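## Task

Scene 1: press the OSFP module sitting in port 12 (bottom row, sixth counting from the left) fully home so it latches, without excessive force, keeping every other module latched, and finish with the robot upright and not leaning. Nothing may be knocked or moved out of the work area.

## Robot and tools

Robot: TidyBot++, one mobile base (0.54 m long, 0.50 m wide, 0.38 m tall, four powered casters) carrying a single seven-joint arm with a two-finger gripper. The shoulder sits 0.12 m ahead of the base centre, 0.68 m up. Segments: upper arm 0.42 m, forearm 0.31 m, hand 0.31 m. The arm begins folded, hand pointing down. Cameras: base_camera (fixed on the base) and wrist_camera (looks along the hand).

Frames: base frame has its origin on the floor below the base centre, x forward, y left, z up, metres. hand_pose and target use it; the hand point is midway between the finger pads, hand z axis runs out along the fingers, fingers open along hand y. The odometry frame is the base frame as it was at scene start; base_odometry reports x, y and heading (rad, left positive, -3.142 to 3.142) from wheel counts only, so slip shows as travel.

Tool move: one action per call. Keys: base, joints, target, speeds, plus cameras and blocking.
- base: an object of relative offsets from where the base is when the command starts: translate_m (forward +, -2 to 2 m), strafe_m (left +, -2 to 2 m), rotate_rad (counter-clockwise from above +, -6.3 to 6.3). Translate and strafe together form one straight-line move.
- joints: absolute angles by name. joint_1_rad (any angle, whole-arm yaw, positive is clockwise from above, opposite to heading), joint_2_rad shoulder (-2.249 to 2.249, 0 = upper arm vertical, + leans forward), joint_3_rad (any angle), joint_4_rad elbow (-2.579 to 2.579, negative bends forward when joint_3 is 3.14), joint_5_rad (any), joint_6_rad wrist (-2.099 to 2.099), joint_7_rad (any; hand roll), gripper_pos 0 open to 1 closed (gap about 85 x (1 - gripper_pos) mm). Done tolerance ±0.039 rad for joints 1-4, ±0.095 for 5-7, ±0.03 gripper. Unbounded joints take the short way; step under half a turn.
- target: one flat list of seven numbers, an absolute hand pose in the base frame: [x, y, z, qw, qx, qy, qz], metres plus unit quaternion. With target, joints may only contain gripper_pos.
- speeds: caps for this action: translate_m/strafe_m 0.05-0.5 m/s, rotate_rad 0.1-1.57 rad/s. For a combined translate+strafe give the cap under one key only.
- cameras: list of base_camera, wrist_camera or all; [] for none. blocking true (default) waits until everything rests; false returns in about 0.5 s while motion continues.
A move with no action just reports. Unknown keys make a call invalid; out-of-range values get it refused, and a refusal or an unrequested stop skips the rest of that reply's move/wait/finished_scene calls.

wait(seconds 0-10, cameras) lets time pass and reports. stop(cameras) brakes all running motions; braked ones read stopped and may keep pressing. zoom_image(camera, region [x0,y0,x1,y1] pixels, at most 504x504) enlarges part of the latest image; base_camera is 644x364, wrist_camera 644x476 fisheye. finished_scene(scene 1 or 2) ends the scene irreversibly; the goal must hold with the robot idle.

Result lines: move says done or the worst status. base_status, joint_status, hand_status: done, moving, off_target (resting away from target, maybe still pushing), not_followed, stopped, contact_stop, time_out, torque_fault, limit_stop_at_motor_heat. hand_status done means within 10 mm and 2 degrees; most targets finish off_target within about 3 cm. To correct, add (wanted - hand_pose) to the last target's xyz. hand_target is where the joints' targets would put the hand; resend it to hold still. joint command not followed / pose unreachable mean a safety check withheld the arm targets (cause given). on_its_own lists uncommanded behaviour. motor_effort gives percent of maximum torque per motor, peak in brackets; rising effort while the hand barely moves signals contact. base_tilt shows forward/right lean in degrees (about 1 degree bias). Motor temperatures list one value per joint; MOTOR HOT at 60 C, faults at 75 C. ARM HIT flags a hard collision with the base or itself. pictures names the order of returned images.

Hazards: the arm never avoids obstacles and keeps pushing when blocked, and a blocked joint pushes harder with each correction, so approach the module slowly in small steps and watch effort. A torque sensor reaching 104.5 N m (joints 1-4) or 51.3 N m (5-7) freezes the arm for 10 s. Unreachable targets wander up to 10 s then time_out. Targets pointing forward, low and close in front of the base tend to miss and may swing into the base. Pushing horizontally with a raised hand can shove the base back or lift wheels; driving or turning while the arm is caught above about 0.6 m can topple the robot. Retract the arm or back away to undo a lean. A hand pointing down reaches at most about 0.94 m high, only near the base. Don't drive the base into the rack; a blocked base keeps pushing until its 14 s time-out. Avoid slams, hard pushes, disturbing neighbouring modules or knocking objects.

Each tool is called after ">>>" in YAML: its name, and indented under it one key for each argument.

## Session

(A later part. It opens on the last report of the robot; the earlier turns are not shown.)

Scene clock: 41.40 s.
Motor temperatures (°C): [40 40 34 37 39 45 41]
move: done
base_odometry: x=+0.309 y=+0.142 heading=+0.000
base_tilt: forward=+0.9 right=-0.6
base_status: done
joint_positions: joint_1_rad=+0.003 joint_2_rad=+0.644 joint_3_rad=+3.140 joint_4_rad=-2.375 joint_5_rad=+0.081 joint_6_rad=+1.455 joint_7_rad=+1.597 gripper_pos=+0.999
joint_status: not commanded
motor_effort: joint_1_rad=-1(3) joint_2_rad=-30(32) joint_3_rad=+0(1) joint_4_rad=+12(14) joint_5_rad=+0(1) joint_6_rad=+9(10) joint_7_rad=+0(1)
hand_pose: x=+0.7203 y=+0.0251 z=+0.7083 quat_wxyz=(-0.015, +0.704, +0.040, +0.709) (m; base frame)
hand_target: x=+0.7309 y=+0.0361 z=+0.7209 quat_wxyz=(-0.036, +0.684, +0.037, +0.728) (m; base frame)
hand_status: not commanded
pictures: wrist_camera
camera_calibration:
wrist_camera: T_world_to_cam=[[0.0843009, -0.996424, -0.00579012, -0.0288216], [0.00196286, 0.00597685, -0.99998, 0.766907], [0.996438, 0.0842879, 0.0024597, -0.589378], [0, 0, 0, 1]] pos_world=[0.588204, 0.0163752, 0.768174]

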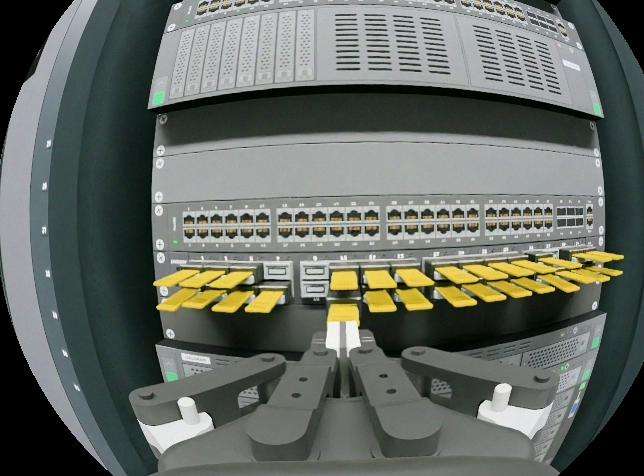

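>>> move:
  base: {"translate_m": 0.01}
  speeds: {"translate_m": 0.05}
  joints: {"joint_4_rad": -2.345}
  cameras: ["wrist_camera"]

>>> zoom_image:
  camera: "wrist_camera"
  region: [270, 220, 410, 360]

Scene clock: 42.47 s.
Motor temperatures (°C): [40 40 34 37 39 45 41]
move: done
base_odometry: x=+0.319 y=+0.142 heading=+0.000
base_tilt: forward=+0.9 right=-0.7
base_status: done
joint_positions: joint_1_rad=+0.003 joint_2_rad=+0.644 joint_3_rad=+3.140 joint_4_rad=-2.379 joint_5_rad=+0.081 joint_6_rad=+1.456 joint_7_rad=+1.597 gripper_pos=+0.999
joint_status: all done
motor_effort: joint_1_rad=-1(2) joint_2_rad=-29(31) joint_3_rad=+0(1) joint_4_rad=+12(15) joint_5_rad=-1(1) joint_6_rad=+9(10) joint_7_rad=+0(1)
hand_pose: x=+0.7192 y=+0.0251 z=+0.7069 quat_wxyz=(-0.015, +0.705, +0.040, +0.708) (m; base frame)
hand_target: x=+0.7289 y=+0.0361 z=+0.7184 quat_wxyz=(-0.036, +0.686, +0.037, +0.725) (m; base frame)
hand_status: not commanded
pictures: wrist_camera
camera_calibration:
wrist_camera: T_world_to_cam=[[0.0842877, -0.996423, -0.00613783, -0.0284792], [-0.00154643, 0.00602893, -0.999981, 0.76805], [0.99644, 0.0842956, -0.00103273, -0.585839], [0, 0, 0, 1]] pos_world=[0.587342, 0.0163758, 0.767255]

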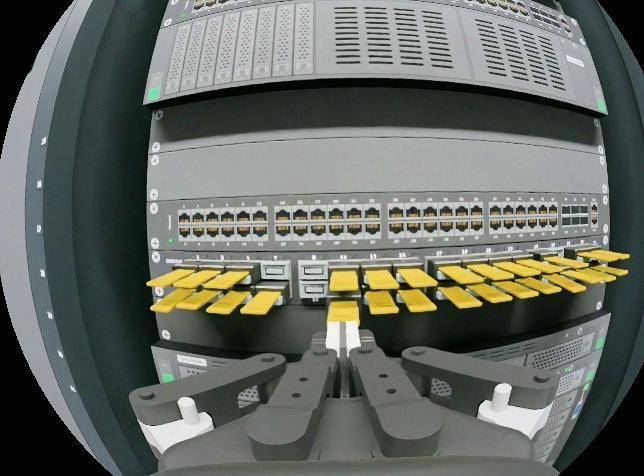

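Scaled by 3.600.

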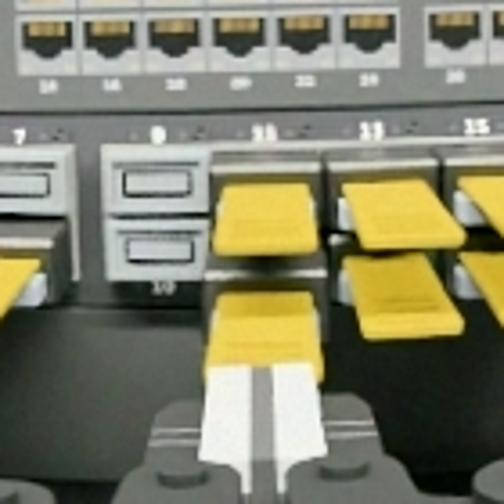

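>>> move:
  base: {"translate_m": 0.012}
  speeds: {"translate_m": 0.05}
  cameras: ["wrist_camera"]

>>> zoom_image:
  camera: "wrist_camera"
  region: [270, 220, 410, 360]

Scene clock: 43.33 s.
Motor temperatures (°C): [40 40 34 37 39 45 41]
move: done
base_odometry: x=+0.331 y=+0.142 heading=+0.000
base_tilt: forward=+0.8 right=-0.6
base_status: done
joint_positions: joint_1_rad=+0.003 joint_2_rad=+0.645 joint_3_rad=+3.140 joint_4_rad=-2.378 joint_5_rad=+0.081 joint_6_rad=+1.456 joint_7_rad=+1.597 gripper_pos=+0.999
joint_status: not commanded
motor_effort: joint_1_rad=-1(2) joint_2_rad=-29(30) joint_3_rad=+0(1) joint_4_rad=+12(15) joint_5_rad=+0(1) joint_6_rad=+9(10) joint_7_rad=+0(1)
hand_pose: x=+0.7196 y=+0.0251 z=+0.7073 quat_wxyz=(-0.015, +0.705, +0.040, +0.708) (m; base frame)
hand_target: x=+0.7289 y=+0.0361 z=+0.7184 quat_wxyz=(-0.036, +0.686, +0.037, +0.725) (m; base frame)
hand_status: not commanded
pictures: wrist_camera
camera_calibration:
wrist_camera: T_world_to_cam=[[0.084297, -0.996422, -0.00604262, -0.0285838], [-0.000216328, 0.00604591, -0.999982, 0.76751], [0.996441, 0.0842967, 0.000294098, -0.587163], [0, 0, 0, 1]] pos_world=[0.587649, 0.0163741, 0.767496]

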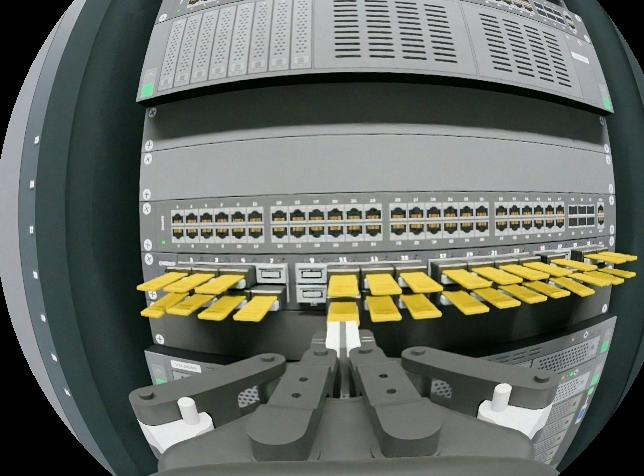

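Scaled by 3.600.

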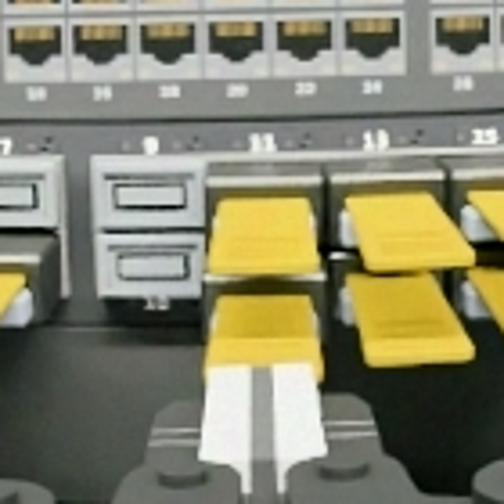

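>>> move:
  base: {"translate_m": 0.006}
  speeds: {"translate_m": 0.05}
  cameras: ["wrist_camera"]

>>> zoom_image:
  camera: "wrist_camera"
  region: [270, 220, 410, 360]

Scene clock: 44.53 s.
Motor temperatures (°C): [40 40 34 37 39 45 41]
move: done
base_odometry: x=+0.337 y=+0.142 heading=+0.000
base_tilt: forward=+0.8 right=-0.6
base_status: done
joint_positions: joint_1_rad=+0.003 joint_2_rad=+0.645 joint_3_rad=+3.140 joint_4_rad=-2.375 joint_5_rad=+0.081 joint_6_rad=+1.456 joint_7_rad=+1.597 gripper_pos=+0.999
joint_status: not commanded
motor_effort: joint_1_rad=-1(2) joint_2_rad=-29(31) joint_3_rad=+0(1) joint_4_rad=+13(15) joint_5_rad=+0(1) joint_6_rad=+9(10) joint_7_rad=-1(1)
hand_pose: x=+0.7203 y=+0.0251 z=+0.7081 quat_wxyz=(-0.015, +0.704, +0.040, +0.709) (m; base frame)
hand_target: x=+0.7289 y=+0.0361 z=+0.7184 quat_wxyz=(-0.036, +0.686, +0.037, +0.725) (m; base frame)
hand_status: not commanded
pictures: wrist_camera
camera_calibration:
wrist_camera: T_world_to_cam=[[0.0843103, -0.996422, -0.00584656, -0.0287928], [0.0021679, 0.00605087, -0.999979, 0.766579], [0.996437, 0.0842959, 0.0026703, -0.589592], [0, 0, 0, 1]] pos_world=[0.588257, 0.0163719, 0.76797]

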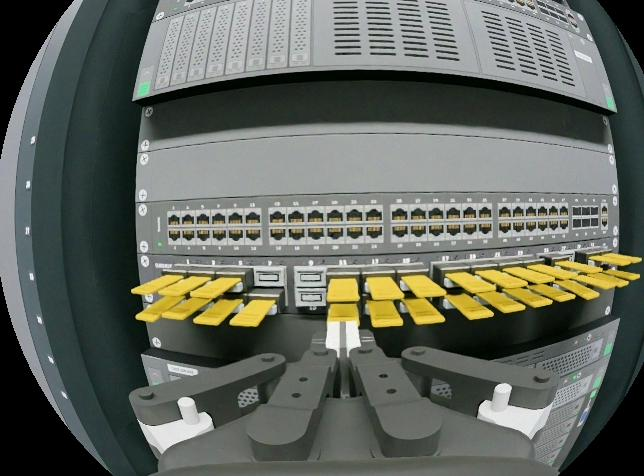

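Scaled by 3.600.

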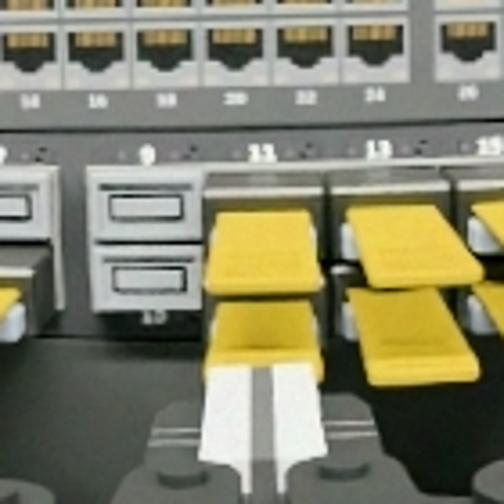

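>>> move:
  base: {"translate_m": 0.005}
  speeds: {"translate_m": 0.05}
  cameras: ["wrist_camera"]

>>> zoom_image:
  camera: "wrist_camera"
  region: [270, 220, 410, 360]

Scene clock: 45.70 s.
Motor temperatures (°C): [40 40 34 37 39 45 41]
move: done
base_odometry: x=+0.342 y=+0.142 heading=+0.001
base_tilt: forward=+0.8 right=-0.7
base_status: done
joint_positions: joint_1_rad=+0.003 joint_2_rad=+0.645 joint_3_rad=+3.140 joint_4_rad=-2.373 joint_5_rad=+0.081 joint_6_rad=+1.456 joint_7_rad=+1.597 gripper_pos=+0.999
joint_status: not commanded
motor_effort: joint_1_rad=-1(2) joint_2_rad=-29(32) joint_3_rad=+0(1) joint_4_rad=+12(14) joint_5_rad=+0(1) joint_6_rad=+9(10) joint_7_rad=+0(1)
hand_pose: x=+0.7209 y=+0.0251 z=+0.7087 quat_wxyz=(-0.015, +0.703, +0.040, +0.710) (m; base frame)
hand_target: x=+0.7289 y=+0.0361 z=+0.7184 quat_wxyz=(-0.036, +0.686, +0.037, +0.725) (m; base frame)
hand_status: not commanded
pictures: wrist_camera
camera_calibration:
wrist_camera: T_world_to_cam=[[0.0843236, -0.996422, -0.00570486, -0.0289452], [0.00414835, 0.00607625, -0.999973, 0.765793], [0.99643, 0.0842977, 0.00464588, -0.591526], [0, 0, 0, 1]] pos_world=[0.588678, 0.0163695, 0.768355]

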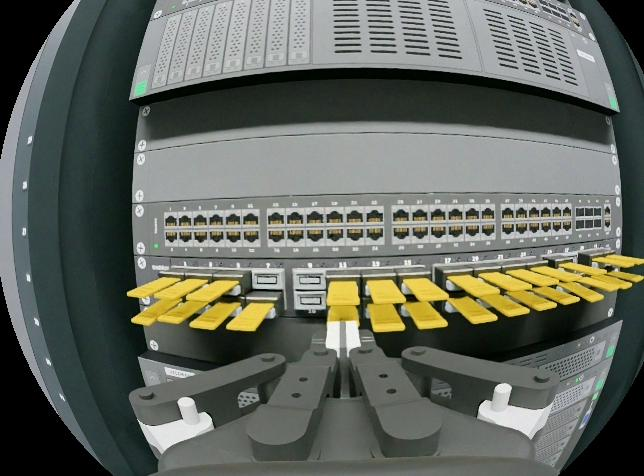

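Scaled by 3.600.

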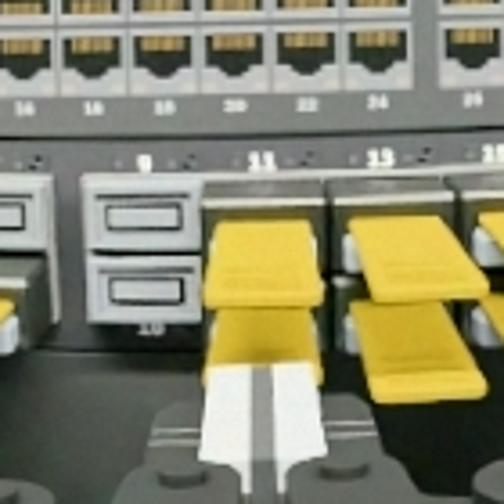

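>>> move:
  base: {"translate_m": 0.003}
  speeds: {"translate_m": 0.05}
  cameras: ["wrist_camera"]

>>> zoom_image:
  camera: "wrist_camera"
  region: [270, 220, 410, 360]

Scene clock: 46.73 s.
Motor temperatures (°C): [40 40 34 37 39 45 41]
move: done
base_odometry: x=+0.345 y=+0.142 heading=+0.001
base_tilt: forward=+0.8 right=-0.7
base_status: done
joint_positions: joint_1_rad=+0.003 joint_2_rad=+0.645 joint_3_rad=+3.140 joint_4_rad=-2.376 joint_5_rad=+0.081 joint_6_rad=+1.458 joint_7_rad=+1.597 gripper_pos=+0.999
joint_status: not commanded
motor_effort: joint_1_rad=-1(2) joint_2_rad=-28(31) joint_3_rad=-1(1) joint_4_rad=+14(16) joint_5_rad=+1(1) joint_6_rad=+9(10) joint_7_rad=+0(1)
hand_pose: x=+0.7200 y=+0.0252 z=+0.7082 quat_wxyz=(-0.015, +0.703, +0.040, +0.709) (m; base frame)
hand_target: x=+0.7289 y=+0.0361 z=+0.7184 quat_wxyz=(-0.036, +0.686, +0.037, +0.725) (m; base frame)
hand_status: not commanded
pictures: wrist_camera
camera_calibration:
wrist_camera: T_world_to_cam=[[0.0843281, -0.99642, -0.0059313, -0.0287157], [0.00265848, 0.00617747, -0.999977, 0.766299], [0.996434, 0.0843104, 0.00316989, -0.589655], [0, 0, 0, 1]] pos_world=[0.587937, 0.0163674, 0.767981]

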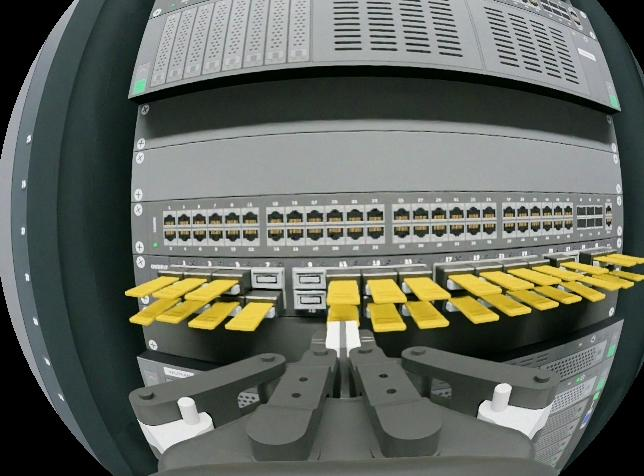

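Scaled by 3.600.

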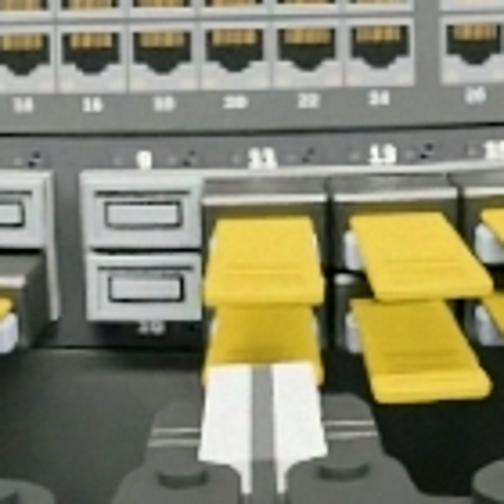

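>>> move:
  base: {"translate_m": 0.003}
  speeds: {"translate_m": 0.05}
  joints: {"joint_4_rad": -2.335}
  cameras: ["wrist_camera"]

>>> zoom_image:
  camera: "wrist_camera"
  region: [270, 220, 410, 360]

Scene clock: 53.10 s.
Motor temperatures (°C): [40 40 34 37 39 45 41]
move: off_target
base_odometry: x=+0.348 y=+0.143 heading=+0.001
base_tilt: forward=+0.8 right=-0.7
base_status: done
joint_positions: joint_1_rad=+0.003 joint_2_rad=+0.645 joint_3_rad=+3.140 joint_4_rad=-2.383 joint_5_rad=+0.081 joint_6_rad=+1.465 joint_7_rad=+1.597 gripper_pos=+0.999
joint_status: joint_4_rad off_target (ended at -2.383, target -2.335)
motor_effort: joint_1_rad=-2(3) joint_2_rad=-28(31) joint_3_rad=-1(2) joint_4_rad=+15(23) joint_5_rad=+2(2) joint_6_rad=+9(10) joint_7_rad=+0(1)
hand_pose: x=+0.7180 y=+0.0252 z=+0.7084 quat_wxyz=(-0.016, +0.703, +0.040, +0.710) (m; base frame)
hand_target: x=+0.7318 y=+0.0361 z=+0.7220 quat_wxyz=(-0.036, +0.683, +0.037, +0.729) (m; base frame)
hand_status: not commanded
pictures: wrist_camera
camera_calibration:
wrist_camera: T_world_to_cam=[[0.0844094, -0.99641, -0.00643866, -0.028211], [0.00402015, 0.00680222, -0.999969, 0.765574], [0.996423, 0.0843809, 0.00457989, -0.588564], [0, 0, 0, 1]] pos_world=[0.585762, 0.0163462, 0.768064]

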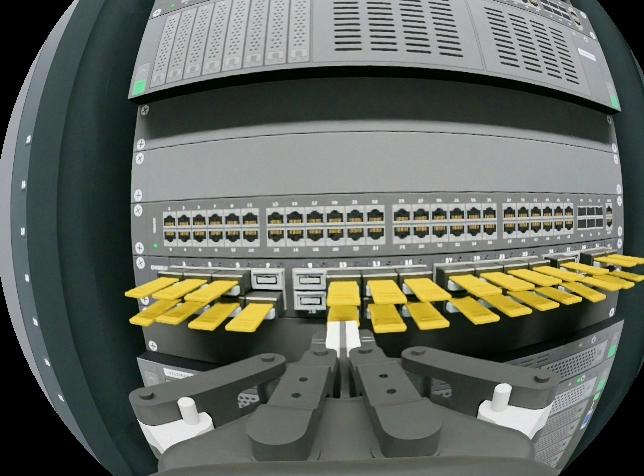

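Scaled by 3.600.

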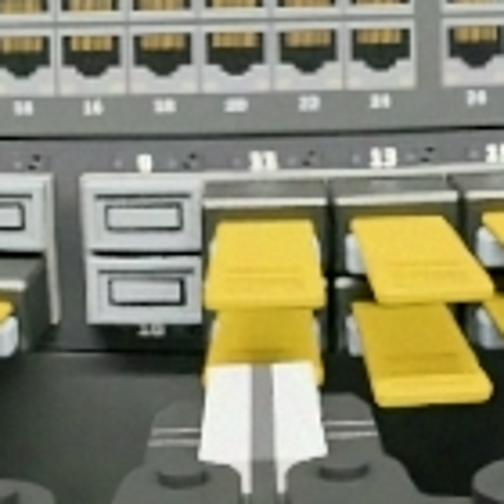

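>>> zoom_image:
  camera: "wrist_camera"
  region: [310, 260, 420, 340]

Scaled by 4.582.

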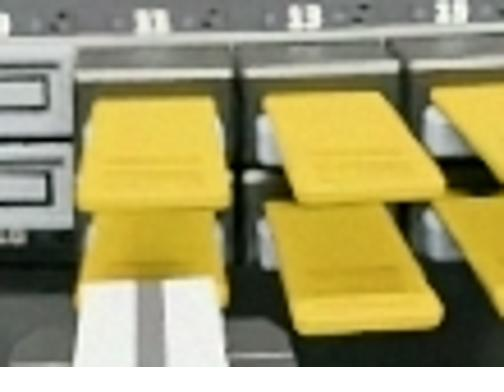

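>>> zoom_image:
  camera: "wrist_camera"
  region: [320, 275, 370, 330]

>>> zoom_image:
  camera: "wrist_camera"
  region: [360, 275, 410, 340]

Scaled by 9.164.

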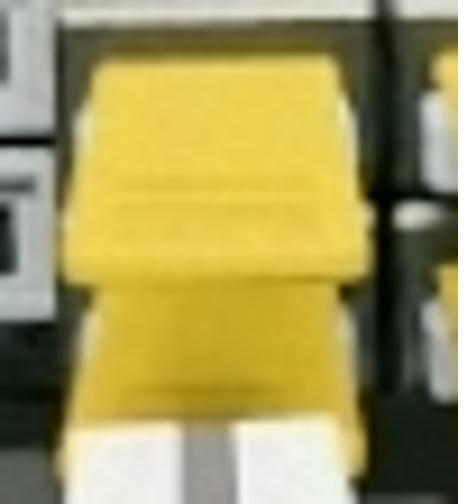

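Scaled by 7.754.

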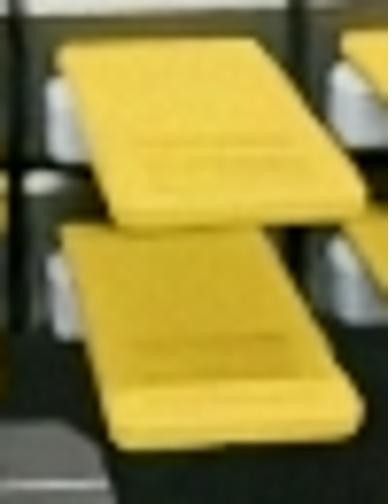

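>>> move:
  base: {"translate_m": 0.003}
  speeds: {"translate_m": 0.05}
  cameras: ["wrist_camera"]

>>> zoom_image:
  camera: "wrist_camera"
  region: [310, 260, 420, 340]

Scene clock: 65.50 s.
Motor temperatures (°C): [39 40 34 37 39 45 41]
move: done
base_odometry: x=+0.350 y=+0.143 heading=+0.001
base_tilt: forward=+0.9 right=-0.6
base_status: done
joint_positions: joint_1_rad=+0.003 joint_2_rad=+0.644 joint_3_rad=+3.140 joint_4_rad=-2.390 joint_5_rad=+0.081 joint_6_rad=+1.469 joint_7_rad=+1.597 gripper_pos=+0.999
joint_status: not commanded
motor_effort: joint_1_rad=-4(4) joint_2_rad=-27(31) joint_3_rad=-2(2) joint_4_rad=+19(22) joint_5_rad=+1(3) joint_6_rad=+8(10) joint_7_rad=+0(1)
hand_pose: x=+0.7158 y=+0.0252 z=+0.7076 quat_wxyz=(-0.016, +0.704, +0.040, +0.709) (m; base frame)
hand_target: x=+0.7318 y=+0.0361 z=+0.7220 quat_wxyz=(-0.036, +0.683, +0.037, +0.729) (m; base frame)
hand_status: not commanded
pictures: wrist_camera
camera_calibration:
wrist_camera: T_world_to_cam=[[0.084431, -0.996405, -0.00696623, -0.0276573], [0.00158783, 0.00712572, -0.999973, 0.766506], [0.996428, 0.0844177, 0.00218375, -0.584683], [0, 0, 0, 1]] pos_world=[0.583712, 0.0163378, 0.76757]

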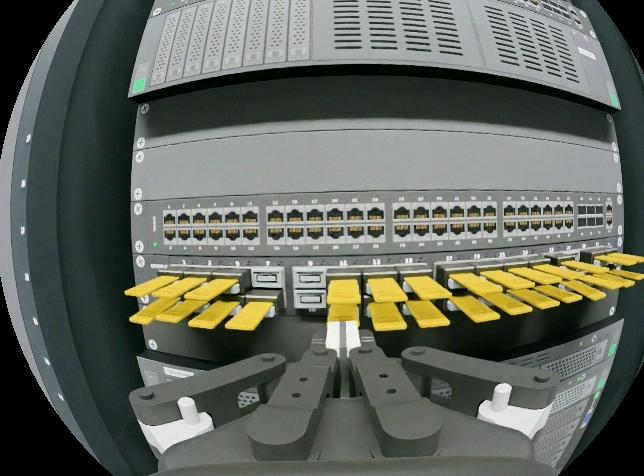

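Scaled by 4.582.

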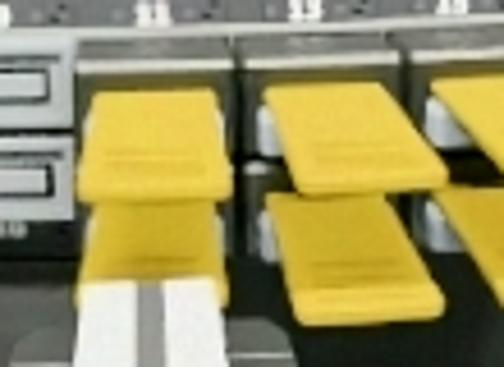

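>>> move:
  cameras: ["wrist_camera"]

Scene clock: 66.53 s.
Motor temperatures (°C): [39 40 34 37 39 45 41]
base_odometry: x=+0.350 y=+0.143 heading=+0.001
base_tilt: forward=+0.8 right=-0.7
base_status: done
joint_positions: joint_1_rad=+0.003 joint_2_rad=+0.644 joint_3_rad=+3.140 joint_4_rad=-2.390 joint_5_rad=+0.081 joint_6_rad=+1.469 joint_7_rad=+1.597 gripper_pos=+0.999
joint_status: not commanded
motor_effort: joint_1_rad=-3(4) joint_2_rad=-27(31) joint_3_rad=-2(2) joint_4_rad=+18(22) joint_5_rad=+2(3) joint_6_rad=+8(10) joint_7_rad=-1(1)
hand_pose: x=+0.7157 y=+0.0252 z=+0.7076 quat_wxyz=(-0.016, +0.704, +0.040, +0.709) (m; base frame)
hand_target: x=+0.7318 y=+0.0361 z=+0.7220 quat_wxyz=(-0.036, +0.683, +0.037, +0.729) (m; base frame)
hand_status: not commanded
pictures: wrist_camera
camera_calibration:
wrist_camera: T_world_to_cam=[[0.0844317, -0.996405, -0.00696841, -0.0276553], [0.00161913, 0.00713056, -0.999973, 0.766492], [0.996428, 0.0844182, 0.00221535, -0.584696], [0, 0, 0, 1]] pos_world=[0.583701, 0.0163376, 0.767575]

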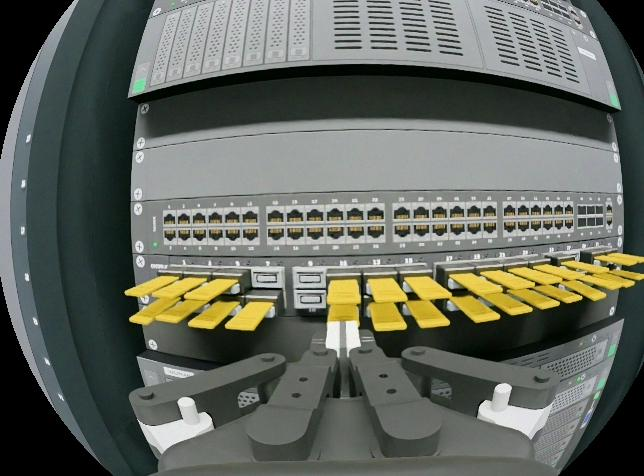

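>>> zoom_image:
  camera: "wrist_camera"
  region: [270, 240, 420, 360]

Scaled by 3.360.

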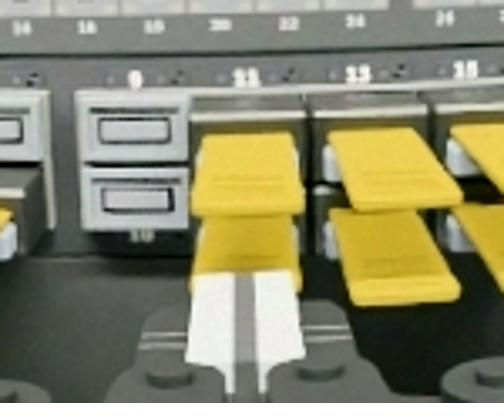

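>>> zoom_image:
  camera: "wrist_camera"
  region: [320, 265, 420, 335]

>>> zoom_image:
  camera: "wrist_camera"
  region: [120, 250, 280, 340]

Scaled by 5.040.

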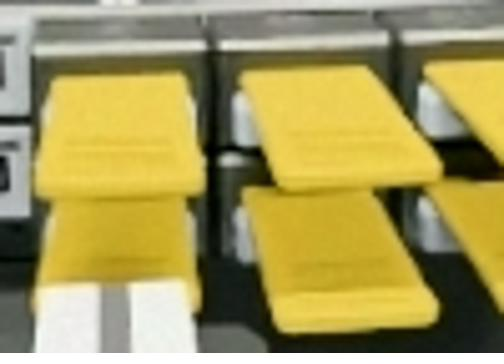

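Scaled by 3.150.

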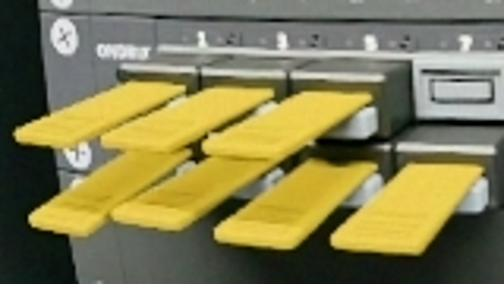

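>>> move:
  base: {"translate_m": 0.004}
  speeds: {"translate_m": 0.05}
  cameras: ["wrist_camera"]

>>> zoom_image:
  camera: "wrist_camera"
  region: [320, 265, 420, 335]

Scene clock: 68.17 s.
Motor temperatures (°C): [39 40 34 37 39 45 41]
move: done
base_odometry: x=+0.354 y=+0.143 heading=+0.001
base_tilt: forward=+0.8 right=-0.6
base_status: done
joint_positions: joint_1_rad=+0.003 joint_2_rad=+0.644 joint_3_rad=+3.140 joint_4_rad=-2.401 joint_5_rad=+0.081 joint_6_rad=+1.471 joint_7_rad=+1.597 gripper_pos=+0.999
joint_status: not commanded
motor_effort: joint_1_rad=-4(4) joint_2_rad=-29(32) joint_3_rad=-2(3) joint_4_rad=+23(23) joint_5_rad=+2(4) joint_6_rad=+10(11) joint_7_rad=+0(0)
hand_pose: x=+0.7122 y=+0.0251 z=+0.7041 quat_wxyz=(-0.016, +0.707, +0.040, +0.705) (m; base frame)
hand_target: x=+0.7318 y=+0.0361 z=+0.7220 quat_wxyz=(-0.036, +0.683, +0.037, +0.729) (m; base frame)
hand_status: not commanded
pictures: wrist_camera
camera_calibration:
wrist_camera: T_world_to_cam=[[0.0842298, -0.996415, -0.00796155, -0.0266086], [-0.00850184, 0.00727101, -0.999937, 0.770133], [0.99641, 0.0842922, -0.00785892, -0.57402], [0, 0, 0, 1]] pos_world=[0.580748, 0.0162726, 0.765362]

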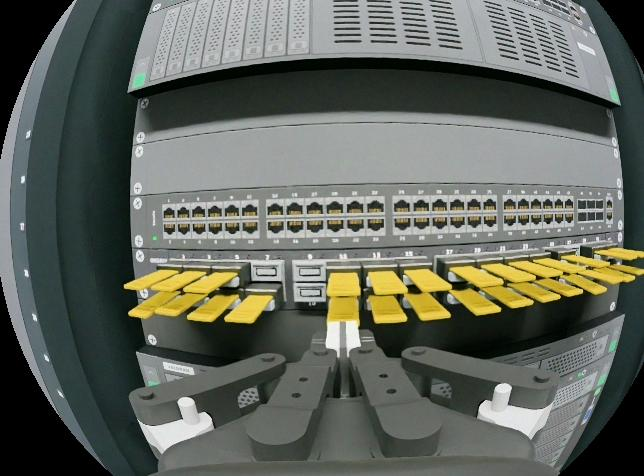

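Scaled by 5.040.

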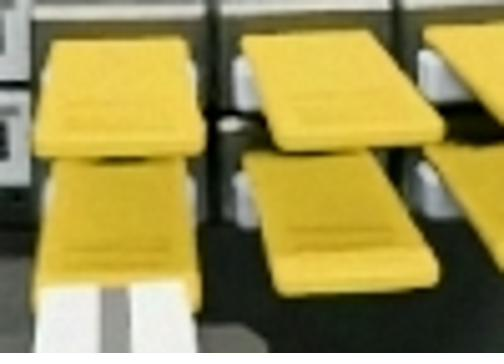

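>>> move:
  joints: {"joint_4_rad": -2.32}
  cameras: []

Scene clock: 69.57 s.
Motor temperatures (°C): [39 40 34 37 39 45 41]
move: off_target
base_odometry: x=+0.354 y=+0.143 heading=+0.001
base_tilt: forward=+0.8 right=-0.6
base_status: not commanded
joint_positions: joint_1_rad=+0.003 joint_2_rad=+0.644 joint_3_rad=+3.140 joint_4_rad=-2.401 joint_5_rad=+0.081 joint_6_rad=+1.471 joint_7_rad=+1.597 gripper_pos=+0.999
joint_status: joint_4_rad off_target (ended at -2.401, target -2.320)
motor_effort: joint_1_rad=-4(4) joint_2_rad=-29(30) joint_3_rad=-2(2) joint_4_rad=+20(24) joint_5_rad=+2(3) joint_6_rad=+10(10) joint_7_rad=+0(1)
hand_pose: x=+0.7121 y=+0.0251 z=+0.7040 quat_wxyz=(-0.016, +0.707, +0.040, +0.705) (m; base frame)
hand_target: x=+0.7361 y=+0.0361 z=+0.7273 quat_wxyz=(-0.036, +0.677, +0.037, +0.734) (m; base frame)
hand_status: not commanded
pictures: none
No camera images: "cameras" was empty.

>>> move:
  joints: {"joint_4_rad": -2.295}
  cameras: ["wrist_camera"]

>>> zoom_image:
  camera: "wrist_camera"
  region: [320, 265, 420, 335]

Scene clock: 70.37 s.
Motor temperatures (°C): [39 40 34 37 39 45 41]
move: off_target
base_odometry: x=+0.354 y=+0.143 heading=+0.001
base_tilt: forward=+0.8 right=-0.7
base_status: not commanded
joint_positions: joint_1_rad=+0.003 joint_2_rad=+0.644 joint_3_rad=+3.140 joint_4_rad=-2.400 joint_5_rad=+0.081 joint_6_rad=+1.471 joint_7_rad=+1.597 gripper_pos=+0.999
joint_status: joint_4_rad off_target (ended at -2.400, target -2.295)
motor_effort: joint_1_rad=-3(4) joint_2_rad=-29(29) joint_3_rad=-2(2) joint_4_rad=+25(26) joint_5_rad=+1(3) joint_6_rad=+10(10) joint_7_rad=+0(1)
hand_pose: x=+0.7125 y=+0.0251 z=+0.7045 quat_wxyz=(-0.016, +0.707, +0.040, +0.706) (m; base frame)
hand_target: x=+0.7432 y=+0.0361 z=+0.7363 quat_wxyz=(-0.035, +0.668, +0.038, +0.742) (m; base frame)
hand_status: not commanded
pictures: wrist_camera
camera_calibration:
wrist_camera: T_world_to_cam=[[0.084238, -0.996415, -0.00786244, -0.0267125], [-0.00735576, 0.00726845, -0.999947, 0.769716], [0.996419, 0.0842913, -0.00671711, -0.575186], [0, 0, 0, 1]] pos_world=[0.581038, 0.0162718, 0.765601]

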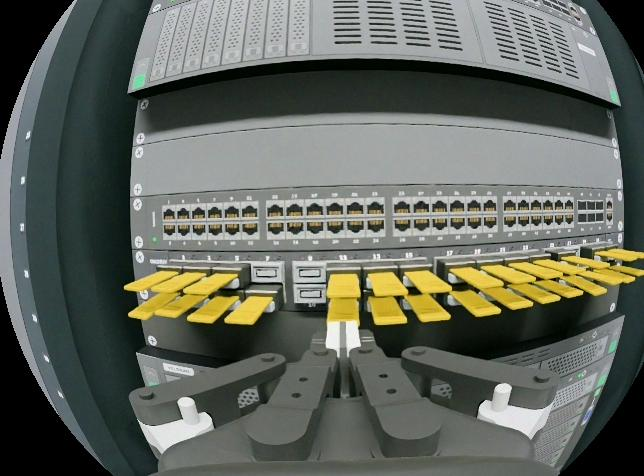

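Scaled by 5.040.

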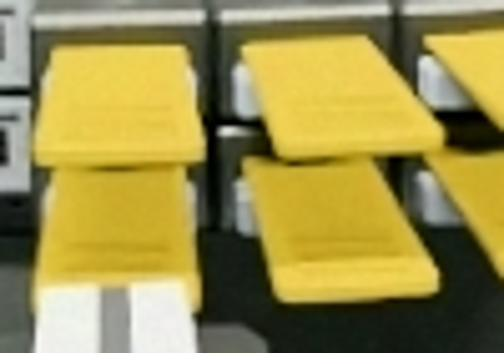

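>>> move:
  joints: {"joint_4_rad": -2.27}
  cameras: []

Scene clock: 71.23 s.
Motor temperatures (°C): [39 40 34 37 39 45 41]
move: off_target
base_odometry: x=+0.353 y=+0.143 heading=+0.001
base_tilt: forward=+0.9 right=-0.6
base_status: not commanded
joint_positions: joint_1_rad=+0.003 joint_2_rad=+0.644 joint_3_rad=+3.140 joint_4_rad=-2.399 joint_5_rad=+0.081 joint_6_rad=+1.471 joint_7_rad=+1.597 gripper_pos=+0.999
joint_status: joint_4_rad off_target (ended at -2.399, target -2.270)
motor_effort: joint_1_rad=-4(4) joint_2_rad=-29(29) joint_3_rad=-2(2) joint_4_rad=+29(30) joint_5_rad=+2(2) joint_6_rad=+10(10) joint_7_rad=+0(1)
hand_pose: x=+0.7129 y=+0.0251 z=+0.7049 quat_wxyz=(-0.016, +0.707, +0.040, +0.706) (m; base frame)
hand_target: x=+0.7500 y=+0.0361 z=+0.7455 quat_wxyz=(-0.035, +0.659, +0.038, +0.751) (m; base frame)
hand_status: not commanded
pictures: none
No camera images: "cameras" was empty.

>>> move:
  joints: {"joint_4_rad": -2.38}
  cameras: []

>>> move:
  base: {"translate_m": -0.12}
  speeds: {"translate_m": 0.3}
  cameras: ["wrist_camera"]

Scene clock: 72.70 s.
Motor temperatures (°C): [39 40 34 37 39 45 41]
move: done
base_odometry: x=+0.354 y=+0.143 heading=+0.001
base_tilt: forward=+0.9 right=-0.7
base_status: not commanded
joint_positions: joint_1_rad=+0.003 joint_2_rad=+0.644 joint_3_rad=+3.140 joint_4_rad=-2.403 joint_5_rad=+0.081 joint_6_rad=+1.471 joint_7_rad=+1.597 gripper_pos=+0.999
joint_status: all done
motor_effort: joint_1_rad=-4(4) joint_2_rad=-29(29) joint_3_rad=-2(3) joint_4_rad=+13(29) joint_5_rad=+2(3) joint_6_rad=+9(10) joint_7_rad=+0(1)
hand_pose: x=+0.7117 y=+0.0251 z=+0.7035 quat_wxyz=(-0.016, +0.708, +0.040, +0.705) (m; base frame)
hand_target: x=+0.7183 y=+0.0361 z=+0.7063 quat_wxyz=(-0.037, +0.699, +0.037, +0.713) (m; base frame)
hand_status: not commanded
pictures: none
No camera images: "cameras" was empty.

Scene clock: 74.07 s.
Motor temperatures (°C): [39 40 34 37 39 45 40]
move: done
base_odometry: x=+0.233 y=+0.143 heading=+0.001
base_tilt: forward=+0.8 right=-0.6
base_status: done
joint_positions: joint_1_rad=+0.002 joint_2_rad=+0.645 joint_3_rad=+3.140 joint_4_rad=-2.376 joint_5_rad=+0.081 joint_6_rad=+1.471 joint_7_rad=+1.597 gripper_pos=+0.999
joint_status: not commanded
motor_effort: joint_1_rad=+0(3) joint_2_rad=-30(33) joint_3_rad=+0(2) joint_4_rad=+8(13) joint_5_rad=+1(2) joint_6_rad=+9(10) joint_7_rad=-1(1)
hand_pose: x=+0.7199 y=+0.0259 z=+0.7123 quat_wxyz=(-0.016, +0.699, +0.040, +0.714) (m; base frame)
hand_target: x=+0.7183 y=+0.0361 z=+0.7063 quat_wxyz=(-0.037, +0.699, +0.037, +0.713) (m; base frame)
hand_status: not commanded
pictures: wrist_camera
camera_calibration:
wrist_camera: T_world_to_cam=[[0.0857767, -0.996295, -0.00614303, -0.0287978], [0.0157619, 0.00752196, -0.999847, 0.760843], [0.99619, 0.0856668, 0.0163487, -0.598839], [0, 0, 0, 1]] pos_world=[0.587035, 0.0168864, 0.77034]

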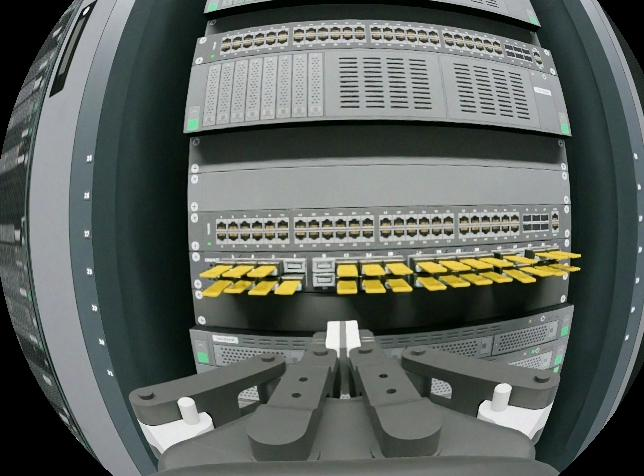

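>>> zoom_image:
  camera: "wrist_camera"
  region: [270, 245, 420, 310]

>>> zoom_image:
  camera: "wrist_camera"
  region: [320, 250, 400, 305]

Scaled by 3.360.

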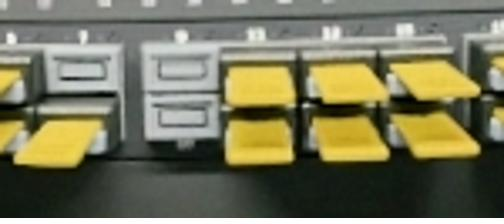

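Scaled by 6.300.

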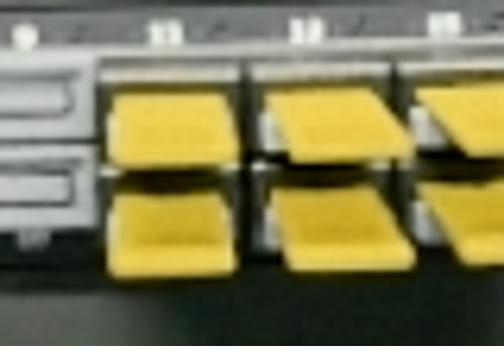

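>>> move:
  joints: {"joint_2_rad": 0.361, "joint_4_rad": -2.446, "joint_6_rad": 0.8}
  cameras: ["wrist_camera"]

>>> zoom_image:
  camera: "wrist_camera"
  region: [250, 130, 450, 230]

Scene clock: 76.50 s.
Motor temperatures (°C): [39 40 34 37 39 45 40]
move: done
base_odometry: x=+0.233 y=+0.143 heading=+0.001
base_tilt: forward=+0.7 right=-0.6
base_status: not commanded
joint_positions: joint_1_rad=+0.002 joint_2_rad=+0.364 joint_3_rad=+3.140 joint_4_rad=-2.435 joint_5_rad=+0.081 joint_6_rad=+0.837 joint_7_rad=+1.597 gripper_pos=+0.999
joint_status: all done
motor_effort: joint_1_rad=-1(1) joint_2_rad=-23(31) joint_3_rad=+0(0) joint_4_rad=+11(12) joint_5_rad=+0(1) joint_6_rad=+9(10) joint_7_rad=-1(1)
hand_pose: x=+0.6615 y=+0.0198 z=+0.6600 quat_wxyz=(-0.003, +0.830, +0.050, +0.556) (m; base frame)
hand_target: x=+0.6516 y=+0.0285 z=+0.6468 quat_wxyz=(-0.016, +0.842, +0.049, +0.537) (m; base frame)
hand_status: not commanded
pictures: wrist_camera
camera_calibration:
wrist_camera: T_world_to_cam=[[0.0755022, -0.99709, 0.0105729, -0.0344419], [-0.383614, -0.0388321, -0.922677, 0.92372], [0.920402, 0.0656083, -0.385429, -0.223588], [0, 0, 0, 1]] pos_world=[0.562742, 0.0161975, 0.766482]

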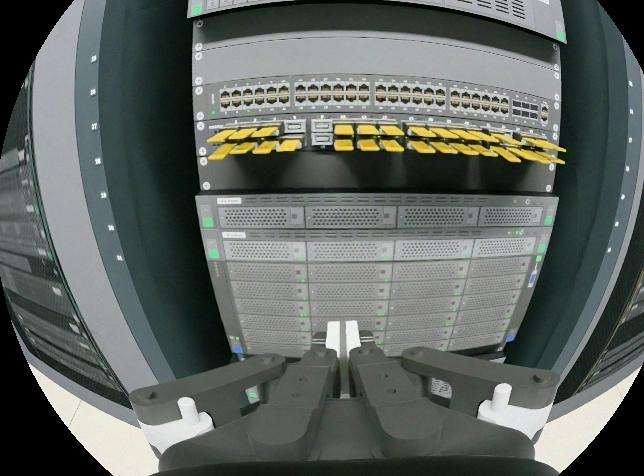

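Scaled by 2.520.

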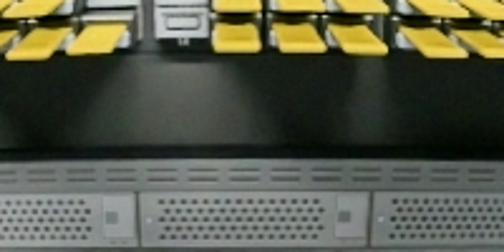

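>>> zoom_image:
  camera: "wrist_camera"
  region: [310, 105, 420, 165]

>>> zoom_image:
  camera: "wrist_camera"
  region: [325, 110, 395, 160]

Scaled by 4.582.

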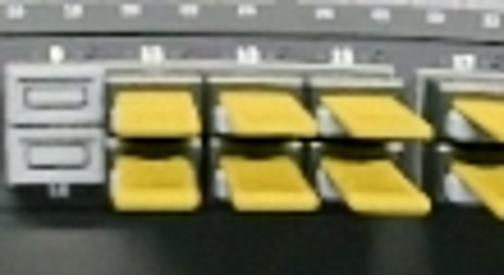

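Scaled by 7.200.

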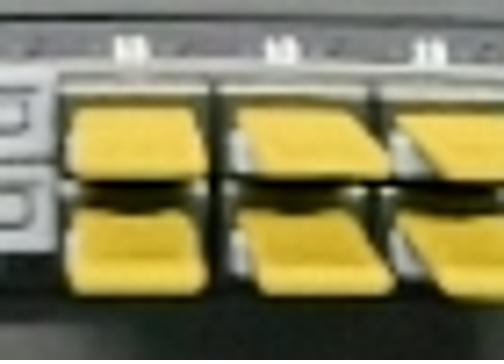

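>>> move:
  joints: {"joint_2_rad": 0.204, "joint_4_rad": -1.69, "joint_6_rad": -0.462}
  cameras: ["wrist_camera"]

>>> zoom_image:
  camera: "wrist_camera"
  region: [250, 150, 450, 290]

Scene clock: 80.73 s.
Motor temperatures (°C): [39 40 34 37 39 45 40]
move: done
base_odometry: x=+0.233 y=+0.143 heading=+0.001
base_tilt: forward=+0.9 right=-0.7
base_status: not commanded
joint_positions: joint_1_rad=+0.002 joint_2_rad=+0.207 joint_3_rad=+3.140 joint_4_rad=-1.707 joint_5_rad=+0.081 joint_6_rad=-0.423 joint_7_rad=+1.597 gripper_pos=+0.999
joint_status: all done
motor_effort: joint_1_rad=+0(1) joint_2_rad=-27(28) joint_3_rad=+1(1) joint_4_rad=+19(21) joint_5_rad=-1(1) joint_6_rad=+7(10) joint_7_rad=+0(1)
hand_pose: x=+0.7260 y=-0.0094 z=+0.7725 quat_wxyz=(+0.035, +0.919, +0.039, +0.391) (m; base frame)
hand_target: x=+0.7226 y=-0.0052 z=+0.7745 quat_wxyz=(+0.032, +0.923, +0.036, +0.383) (m; base frame)
hand_status: not commanded
pictures: wrist_camera
camera_calibration:
wrist_camera: T_world_to_cam=[[0.0205971, -0.997909, 0.0612608, -0.0688861], [-0.695388, -0.0583238, -0.716264, 1.11785], [0.718339, -0.0278471, -0.695135, 0.147459], [0, 0, 0, 1]] pos_world=[0.672829, 0.000561239, 0.907396]

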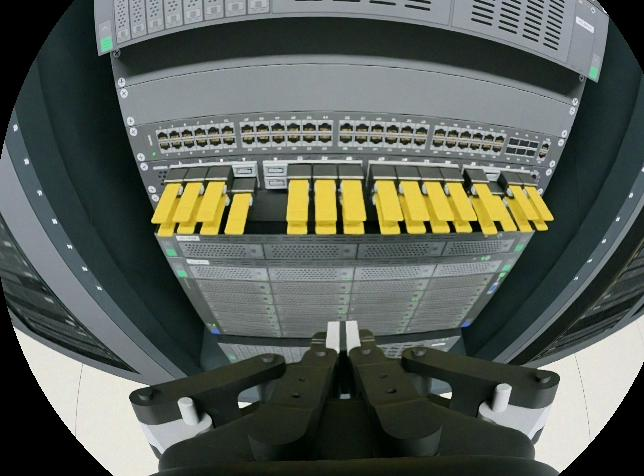

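Scaled by 2.520.

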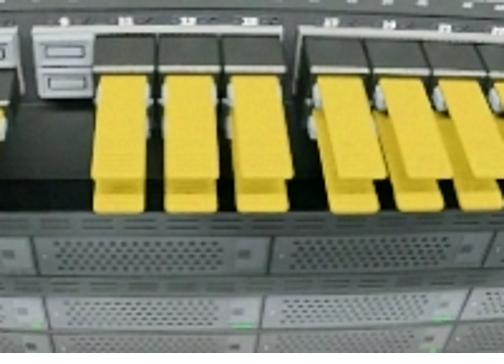

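>>> zoom_image:
  camera: "wrist_camera"
  region: [275, 195, 375, 245]

>>> zoom_image:
  camera: "wrist_camera"
  region: [280, 175, 320, 205]

>>> zoom_image:
  camera: "wrist_camera"
  region: [360, 195, 480, 245]

Scaled by 5.040.

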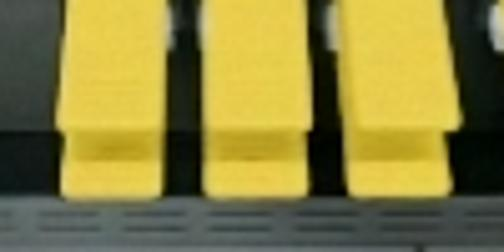

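Scaled by 12.600.

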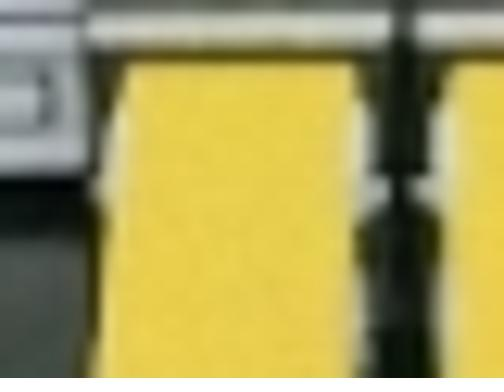

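Scaled by 4.200.

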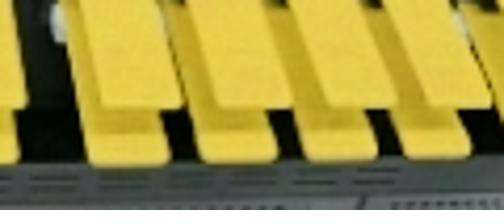

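>>> finished_scene:
  scene: 1

The scene is finished: the task was done.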